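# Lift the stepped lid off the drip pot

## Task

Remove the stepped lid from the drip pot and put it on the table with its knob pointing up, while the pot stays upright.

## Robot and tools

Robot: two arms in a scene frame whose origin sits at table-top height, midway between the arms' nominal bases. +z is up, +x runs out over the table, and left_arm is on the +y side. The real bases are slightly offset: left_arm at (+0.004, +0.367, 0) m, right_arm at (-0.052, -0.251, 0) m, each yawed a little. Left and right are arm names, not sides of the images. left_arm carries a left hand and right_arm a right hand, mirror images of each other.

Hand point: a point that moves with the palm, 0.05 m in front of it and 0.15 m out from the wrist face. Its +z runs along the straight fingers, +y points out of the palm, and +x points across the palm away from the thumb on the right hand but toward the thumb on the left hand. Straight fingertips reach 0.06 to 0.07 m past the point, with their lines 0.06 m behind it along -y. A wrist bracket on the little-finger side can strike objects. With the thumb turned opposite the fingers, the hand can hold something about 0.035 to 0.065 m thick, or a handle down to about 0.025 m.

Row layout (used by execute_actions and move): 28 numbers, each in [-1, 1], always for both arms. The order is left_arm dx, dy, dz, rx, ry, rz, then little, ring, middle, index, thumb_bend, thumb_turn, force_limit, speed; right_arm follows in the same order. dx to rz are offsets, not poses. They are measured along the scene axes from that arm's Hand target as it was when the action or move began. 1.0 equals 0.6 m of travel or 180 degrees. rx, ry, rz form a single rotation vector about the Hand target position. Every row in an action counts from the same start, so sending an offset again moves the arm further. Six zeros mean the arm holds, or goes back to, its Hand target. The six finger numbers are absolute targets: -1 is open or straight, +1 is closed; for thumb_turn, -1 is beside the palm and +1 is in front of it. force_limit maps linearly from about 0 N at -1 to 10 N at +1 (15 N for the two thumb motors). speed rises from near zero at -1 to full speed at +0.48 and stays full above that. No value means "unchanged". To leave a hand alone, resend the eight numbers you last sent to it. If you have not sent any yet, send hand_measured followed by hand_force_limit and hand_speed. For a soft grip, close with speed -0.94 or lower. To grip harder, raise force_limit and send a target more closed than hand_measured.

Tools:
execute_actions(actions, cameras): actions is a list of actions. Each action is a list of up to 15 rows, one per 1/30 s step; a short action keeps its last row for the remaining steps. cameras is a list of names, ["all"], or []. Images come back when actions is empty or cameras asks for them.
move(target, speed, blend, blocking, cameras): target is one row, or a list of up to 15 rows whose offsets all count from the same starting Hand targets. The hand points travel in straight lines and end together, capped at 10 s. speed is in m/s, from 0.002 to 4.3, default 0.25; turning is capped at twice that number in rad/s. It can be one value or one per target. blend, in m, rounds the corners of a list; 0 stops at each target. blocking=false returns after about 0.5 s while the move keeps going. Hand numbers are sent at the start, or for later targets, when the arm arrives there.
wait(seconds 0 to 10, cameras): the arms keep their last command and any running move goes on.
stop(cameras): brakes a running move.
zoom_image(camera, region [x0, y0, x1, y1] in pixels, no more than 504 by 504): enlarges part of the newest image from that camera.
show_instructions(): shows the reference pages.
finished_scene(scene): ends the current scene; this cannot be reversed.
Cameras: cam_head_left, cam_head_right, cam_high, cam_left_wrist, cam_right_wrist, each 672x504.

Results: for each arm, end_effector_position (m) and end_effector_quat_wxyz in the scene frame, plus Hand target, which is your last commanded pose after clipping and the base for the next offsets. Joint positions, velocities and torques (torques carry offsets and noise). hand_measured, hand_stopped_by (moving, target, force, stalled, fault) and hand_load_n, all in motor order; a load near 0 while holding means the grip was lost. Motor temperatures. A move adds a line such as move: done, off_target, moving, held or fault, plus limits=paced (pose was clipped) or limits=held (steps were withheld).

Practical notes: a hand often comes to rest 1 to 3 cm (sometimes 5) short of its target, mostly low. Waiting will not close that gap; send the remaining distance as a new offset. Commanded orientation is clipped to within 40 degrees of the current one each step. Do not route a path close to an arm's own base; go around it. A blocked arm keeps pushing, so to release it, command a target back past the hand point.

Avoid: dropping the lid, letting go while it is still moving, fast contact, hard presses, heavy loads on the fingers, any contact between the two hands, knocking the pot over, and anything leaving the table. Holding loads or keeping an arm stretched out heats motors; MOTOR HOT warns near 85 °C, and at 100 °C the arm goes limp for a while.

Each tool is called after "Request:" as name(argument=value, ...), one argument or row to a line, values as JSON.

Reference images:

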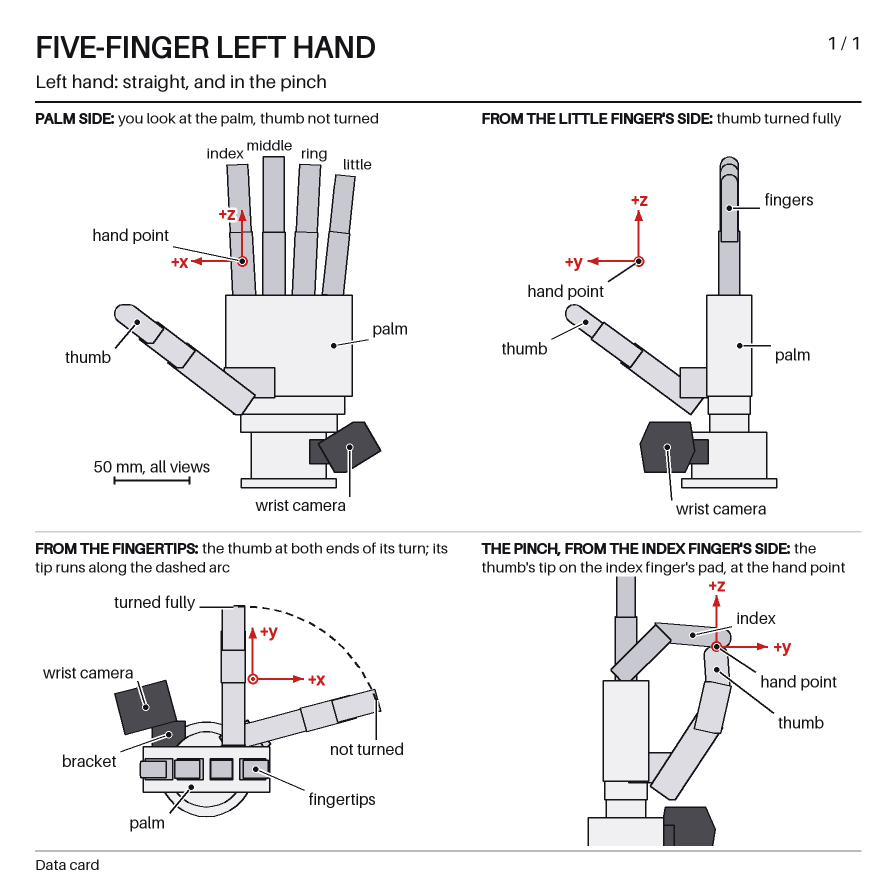

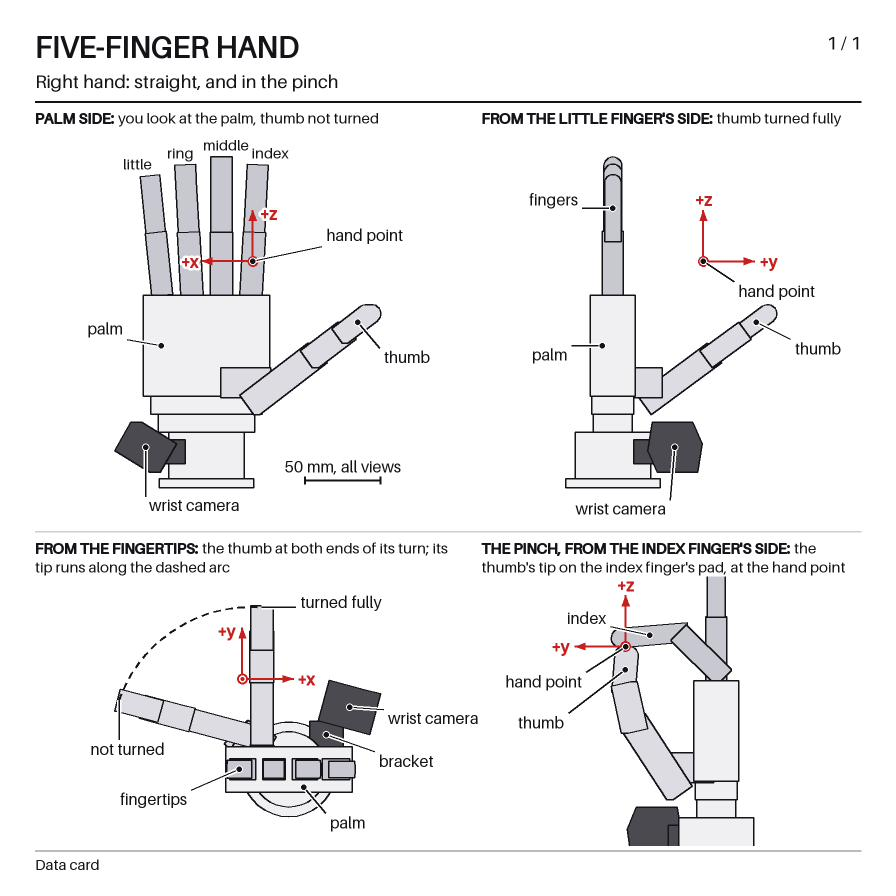

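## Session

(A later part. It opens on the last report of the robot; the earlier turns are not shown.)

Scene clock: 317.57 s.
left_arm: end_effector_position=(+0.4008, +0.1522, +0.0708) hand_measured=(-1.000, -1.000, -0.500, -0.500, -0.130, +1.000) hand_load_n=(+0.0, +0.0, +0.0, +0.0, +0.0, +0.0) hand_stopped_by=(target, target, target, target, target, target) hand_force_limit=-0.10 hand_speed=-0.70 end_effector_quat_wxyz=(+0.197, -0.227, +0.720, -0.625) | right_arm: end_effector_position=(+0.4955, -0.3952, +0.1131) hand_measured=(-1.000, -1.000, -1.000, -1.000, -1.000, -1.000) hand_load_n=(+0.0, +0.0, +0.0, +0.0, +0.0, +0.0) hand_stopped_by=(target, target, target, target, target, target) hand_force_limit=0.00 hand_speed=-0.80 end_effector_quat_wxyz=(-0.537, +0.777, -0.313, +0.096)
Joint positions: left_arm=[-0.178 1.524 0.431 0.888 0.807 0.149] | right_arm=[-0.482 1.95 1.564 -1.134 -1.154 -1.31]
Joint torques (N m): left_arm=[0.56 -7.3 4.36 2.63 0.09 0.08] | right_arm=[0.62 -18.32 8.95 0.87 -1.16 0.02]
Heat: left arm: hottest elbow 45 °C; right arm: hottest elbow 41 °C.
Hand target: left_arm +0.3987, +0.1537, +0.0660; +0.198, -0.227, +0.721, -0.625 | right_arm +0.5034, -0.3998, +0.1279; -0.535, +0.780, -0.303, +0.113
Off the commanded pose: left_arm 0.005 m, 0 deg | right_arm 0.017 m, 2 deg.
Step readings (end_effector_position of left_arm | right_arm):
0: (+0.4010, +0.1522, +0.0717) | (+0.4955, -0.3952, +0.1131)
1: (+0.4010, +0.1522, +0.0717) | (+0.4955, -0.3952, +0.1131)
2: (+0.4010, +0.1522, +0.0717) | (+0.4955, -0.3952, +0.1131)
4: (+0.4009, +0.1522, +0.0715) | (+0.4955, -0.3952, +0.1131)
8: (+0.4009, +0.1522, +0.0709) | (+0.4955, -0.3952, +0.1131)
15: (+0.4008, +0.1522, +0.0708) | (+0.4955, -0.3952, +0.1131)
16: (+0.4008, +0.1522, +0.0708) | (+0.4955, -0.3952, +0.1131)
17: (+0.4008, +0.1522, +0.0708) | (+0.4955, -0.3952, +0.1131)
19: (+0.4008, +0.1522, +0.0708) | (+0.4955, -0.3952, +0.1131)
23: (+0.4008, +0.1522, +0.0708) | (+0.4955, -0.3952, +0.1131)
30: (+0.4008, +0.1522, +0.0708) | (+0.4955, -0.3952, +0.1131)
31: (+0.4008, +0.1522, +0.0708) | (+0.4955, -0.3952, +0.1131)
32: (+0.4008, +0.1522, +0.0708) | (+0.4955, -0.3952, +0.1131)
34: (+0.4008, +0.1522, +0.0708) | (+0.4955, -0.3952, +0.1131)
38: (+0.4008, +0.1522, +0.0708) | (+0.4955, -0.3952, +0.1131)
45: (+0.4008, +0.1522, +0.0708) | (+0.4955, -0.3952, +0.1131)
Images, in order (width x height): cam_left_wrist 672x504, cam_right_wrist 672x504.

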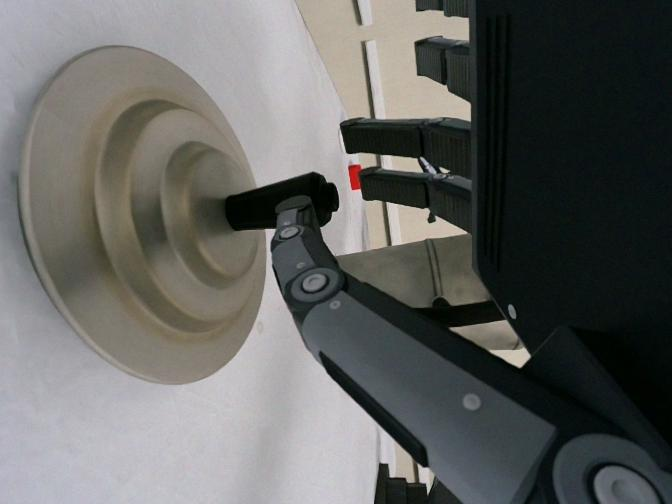

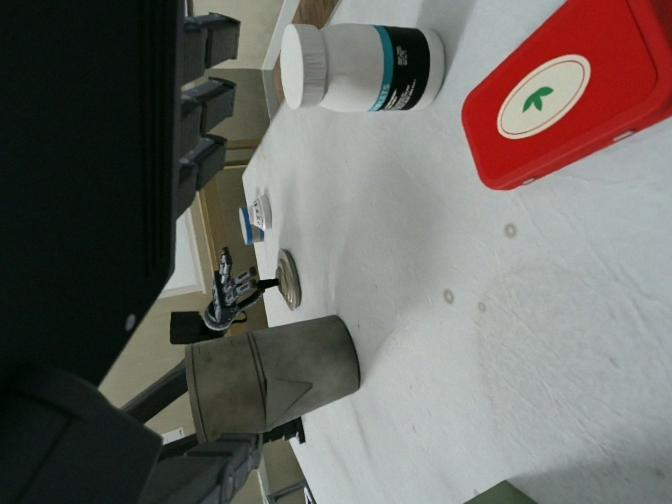

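Request:
move(
  target=[
    [-0.02,0.03,0.04,0,0,0,-1,-1,-0.5,-0.5,-0.13,1,-0.1,-0.7,0,0,0,0,0,0,-1,-1,-1,-1,-1,-1,0,-0.8],
    [-0.03,0.05,0.2,0,0,0,-1,-1,-0.5,-0.5,-0.13,1,-0.1,-0.7,0,0,0,0,0,0,-1,-1,-1,-1,-1,-1,0,-0.8],
  ],
  speed=[0.06,0.15],
  blend=0.01,
  cameras=["cam_high","cam_left_wrist","cam_right_wrist"],
)

Scene clock: 324.47 s.
left_arm: end_effector_position=(+0.3646, +0.1813, +0.1672) hand_measured=(-1.000, -1.000, -0.500, -0.500, -0.130, +1.000) hand_load_n=(+0.0, +0.0, +0.0, +0.0, +0.0, +0.0) hand_stopped_by=(target, target, target, target, target, target) hand_force_limit=-0.10 hand_speed=-0.70 end_effector_quat_wxyz=(+0.182, -0.238, +0.724, -0.622) | right_arm: end_effector_position=(+0.4955, -0.3952, +0.1131) hand_measured=(-1.000, -1.000, -1.000, -1.000, -1.000, -1.000) hand_load_n=(+0.0, +0.0, +0.0, -0.5, +0.0, -0.5) hand_stopped_by=(target, target, target, target, target, target) hand_force_limit=0.00 hand_speed=-0.80 end_effector_quat_wxyz=(-0.537, +0.777, -0.313, +0.096)
Joint positions: left_arm=[-0.091 1.074 0.461 0.353 0.896 0.172] | right_arm=[-0.482 1.95 1.564 -1.134 -1.154 -1.31]
Joint torques (N m): left_arm=[0.97 -4.6 11.92 1.25 0.19 0.12] | right_arm=[0.62 -18.32 8.94 0.88 -1.17 0.02]
Heat: left arm: hottest elbow 44 °C; right arm: hottest elbow 41 °C.
Hand target: left_arm +0.3806, +0.1837, +0.1859; +0.197, -0.227, +0.721, -0.625 | right_arm +0.5034, -0.3998, +0.1279; -0.535, +0.780, -0.303, +0.113
Off the commanded pose: left_arm 0.025 m, 2 deg | right_arm 0.017 m, 2 deg.
move: off_target (left_arm, right_arm)
Images, in order (width x height): cam_high 672x504, cam_left_wrist 672x504, cam_right_wrist 672x504.

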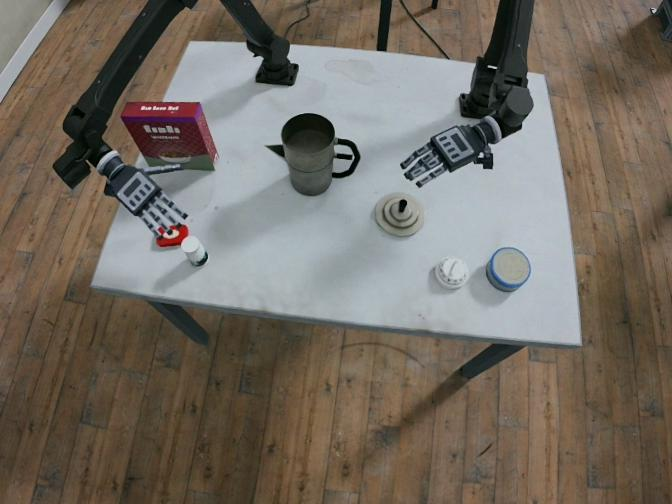

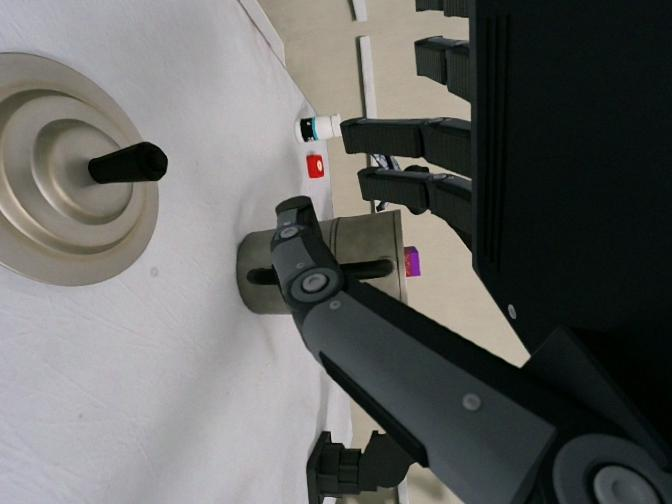

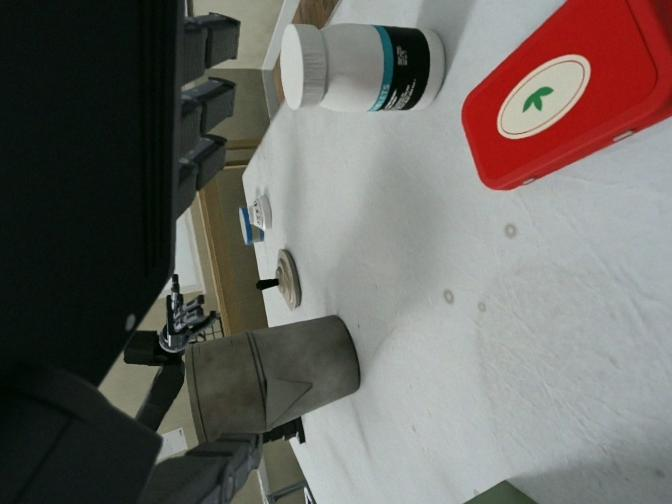

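Request:
finished_scene(
  scene=1,
)

The scene is finished: the task was done.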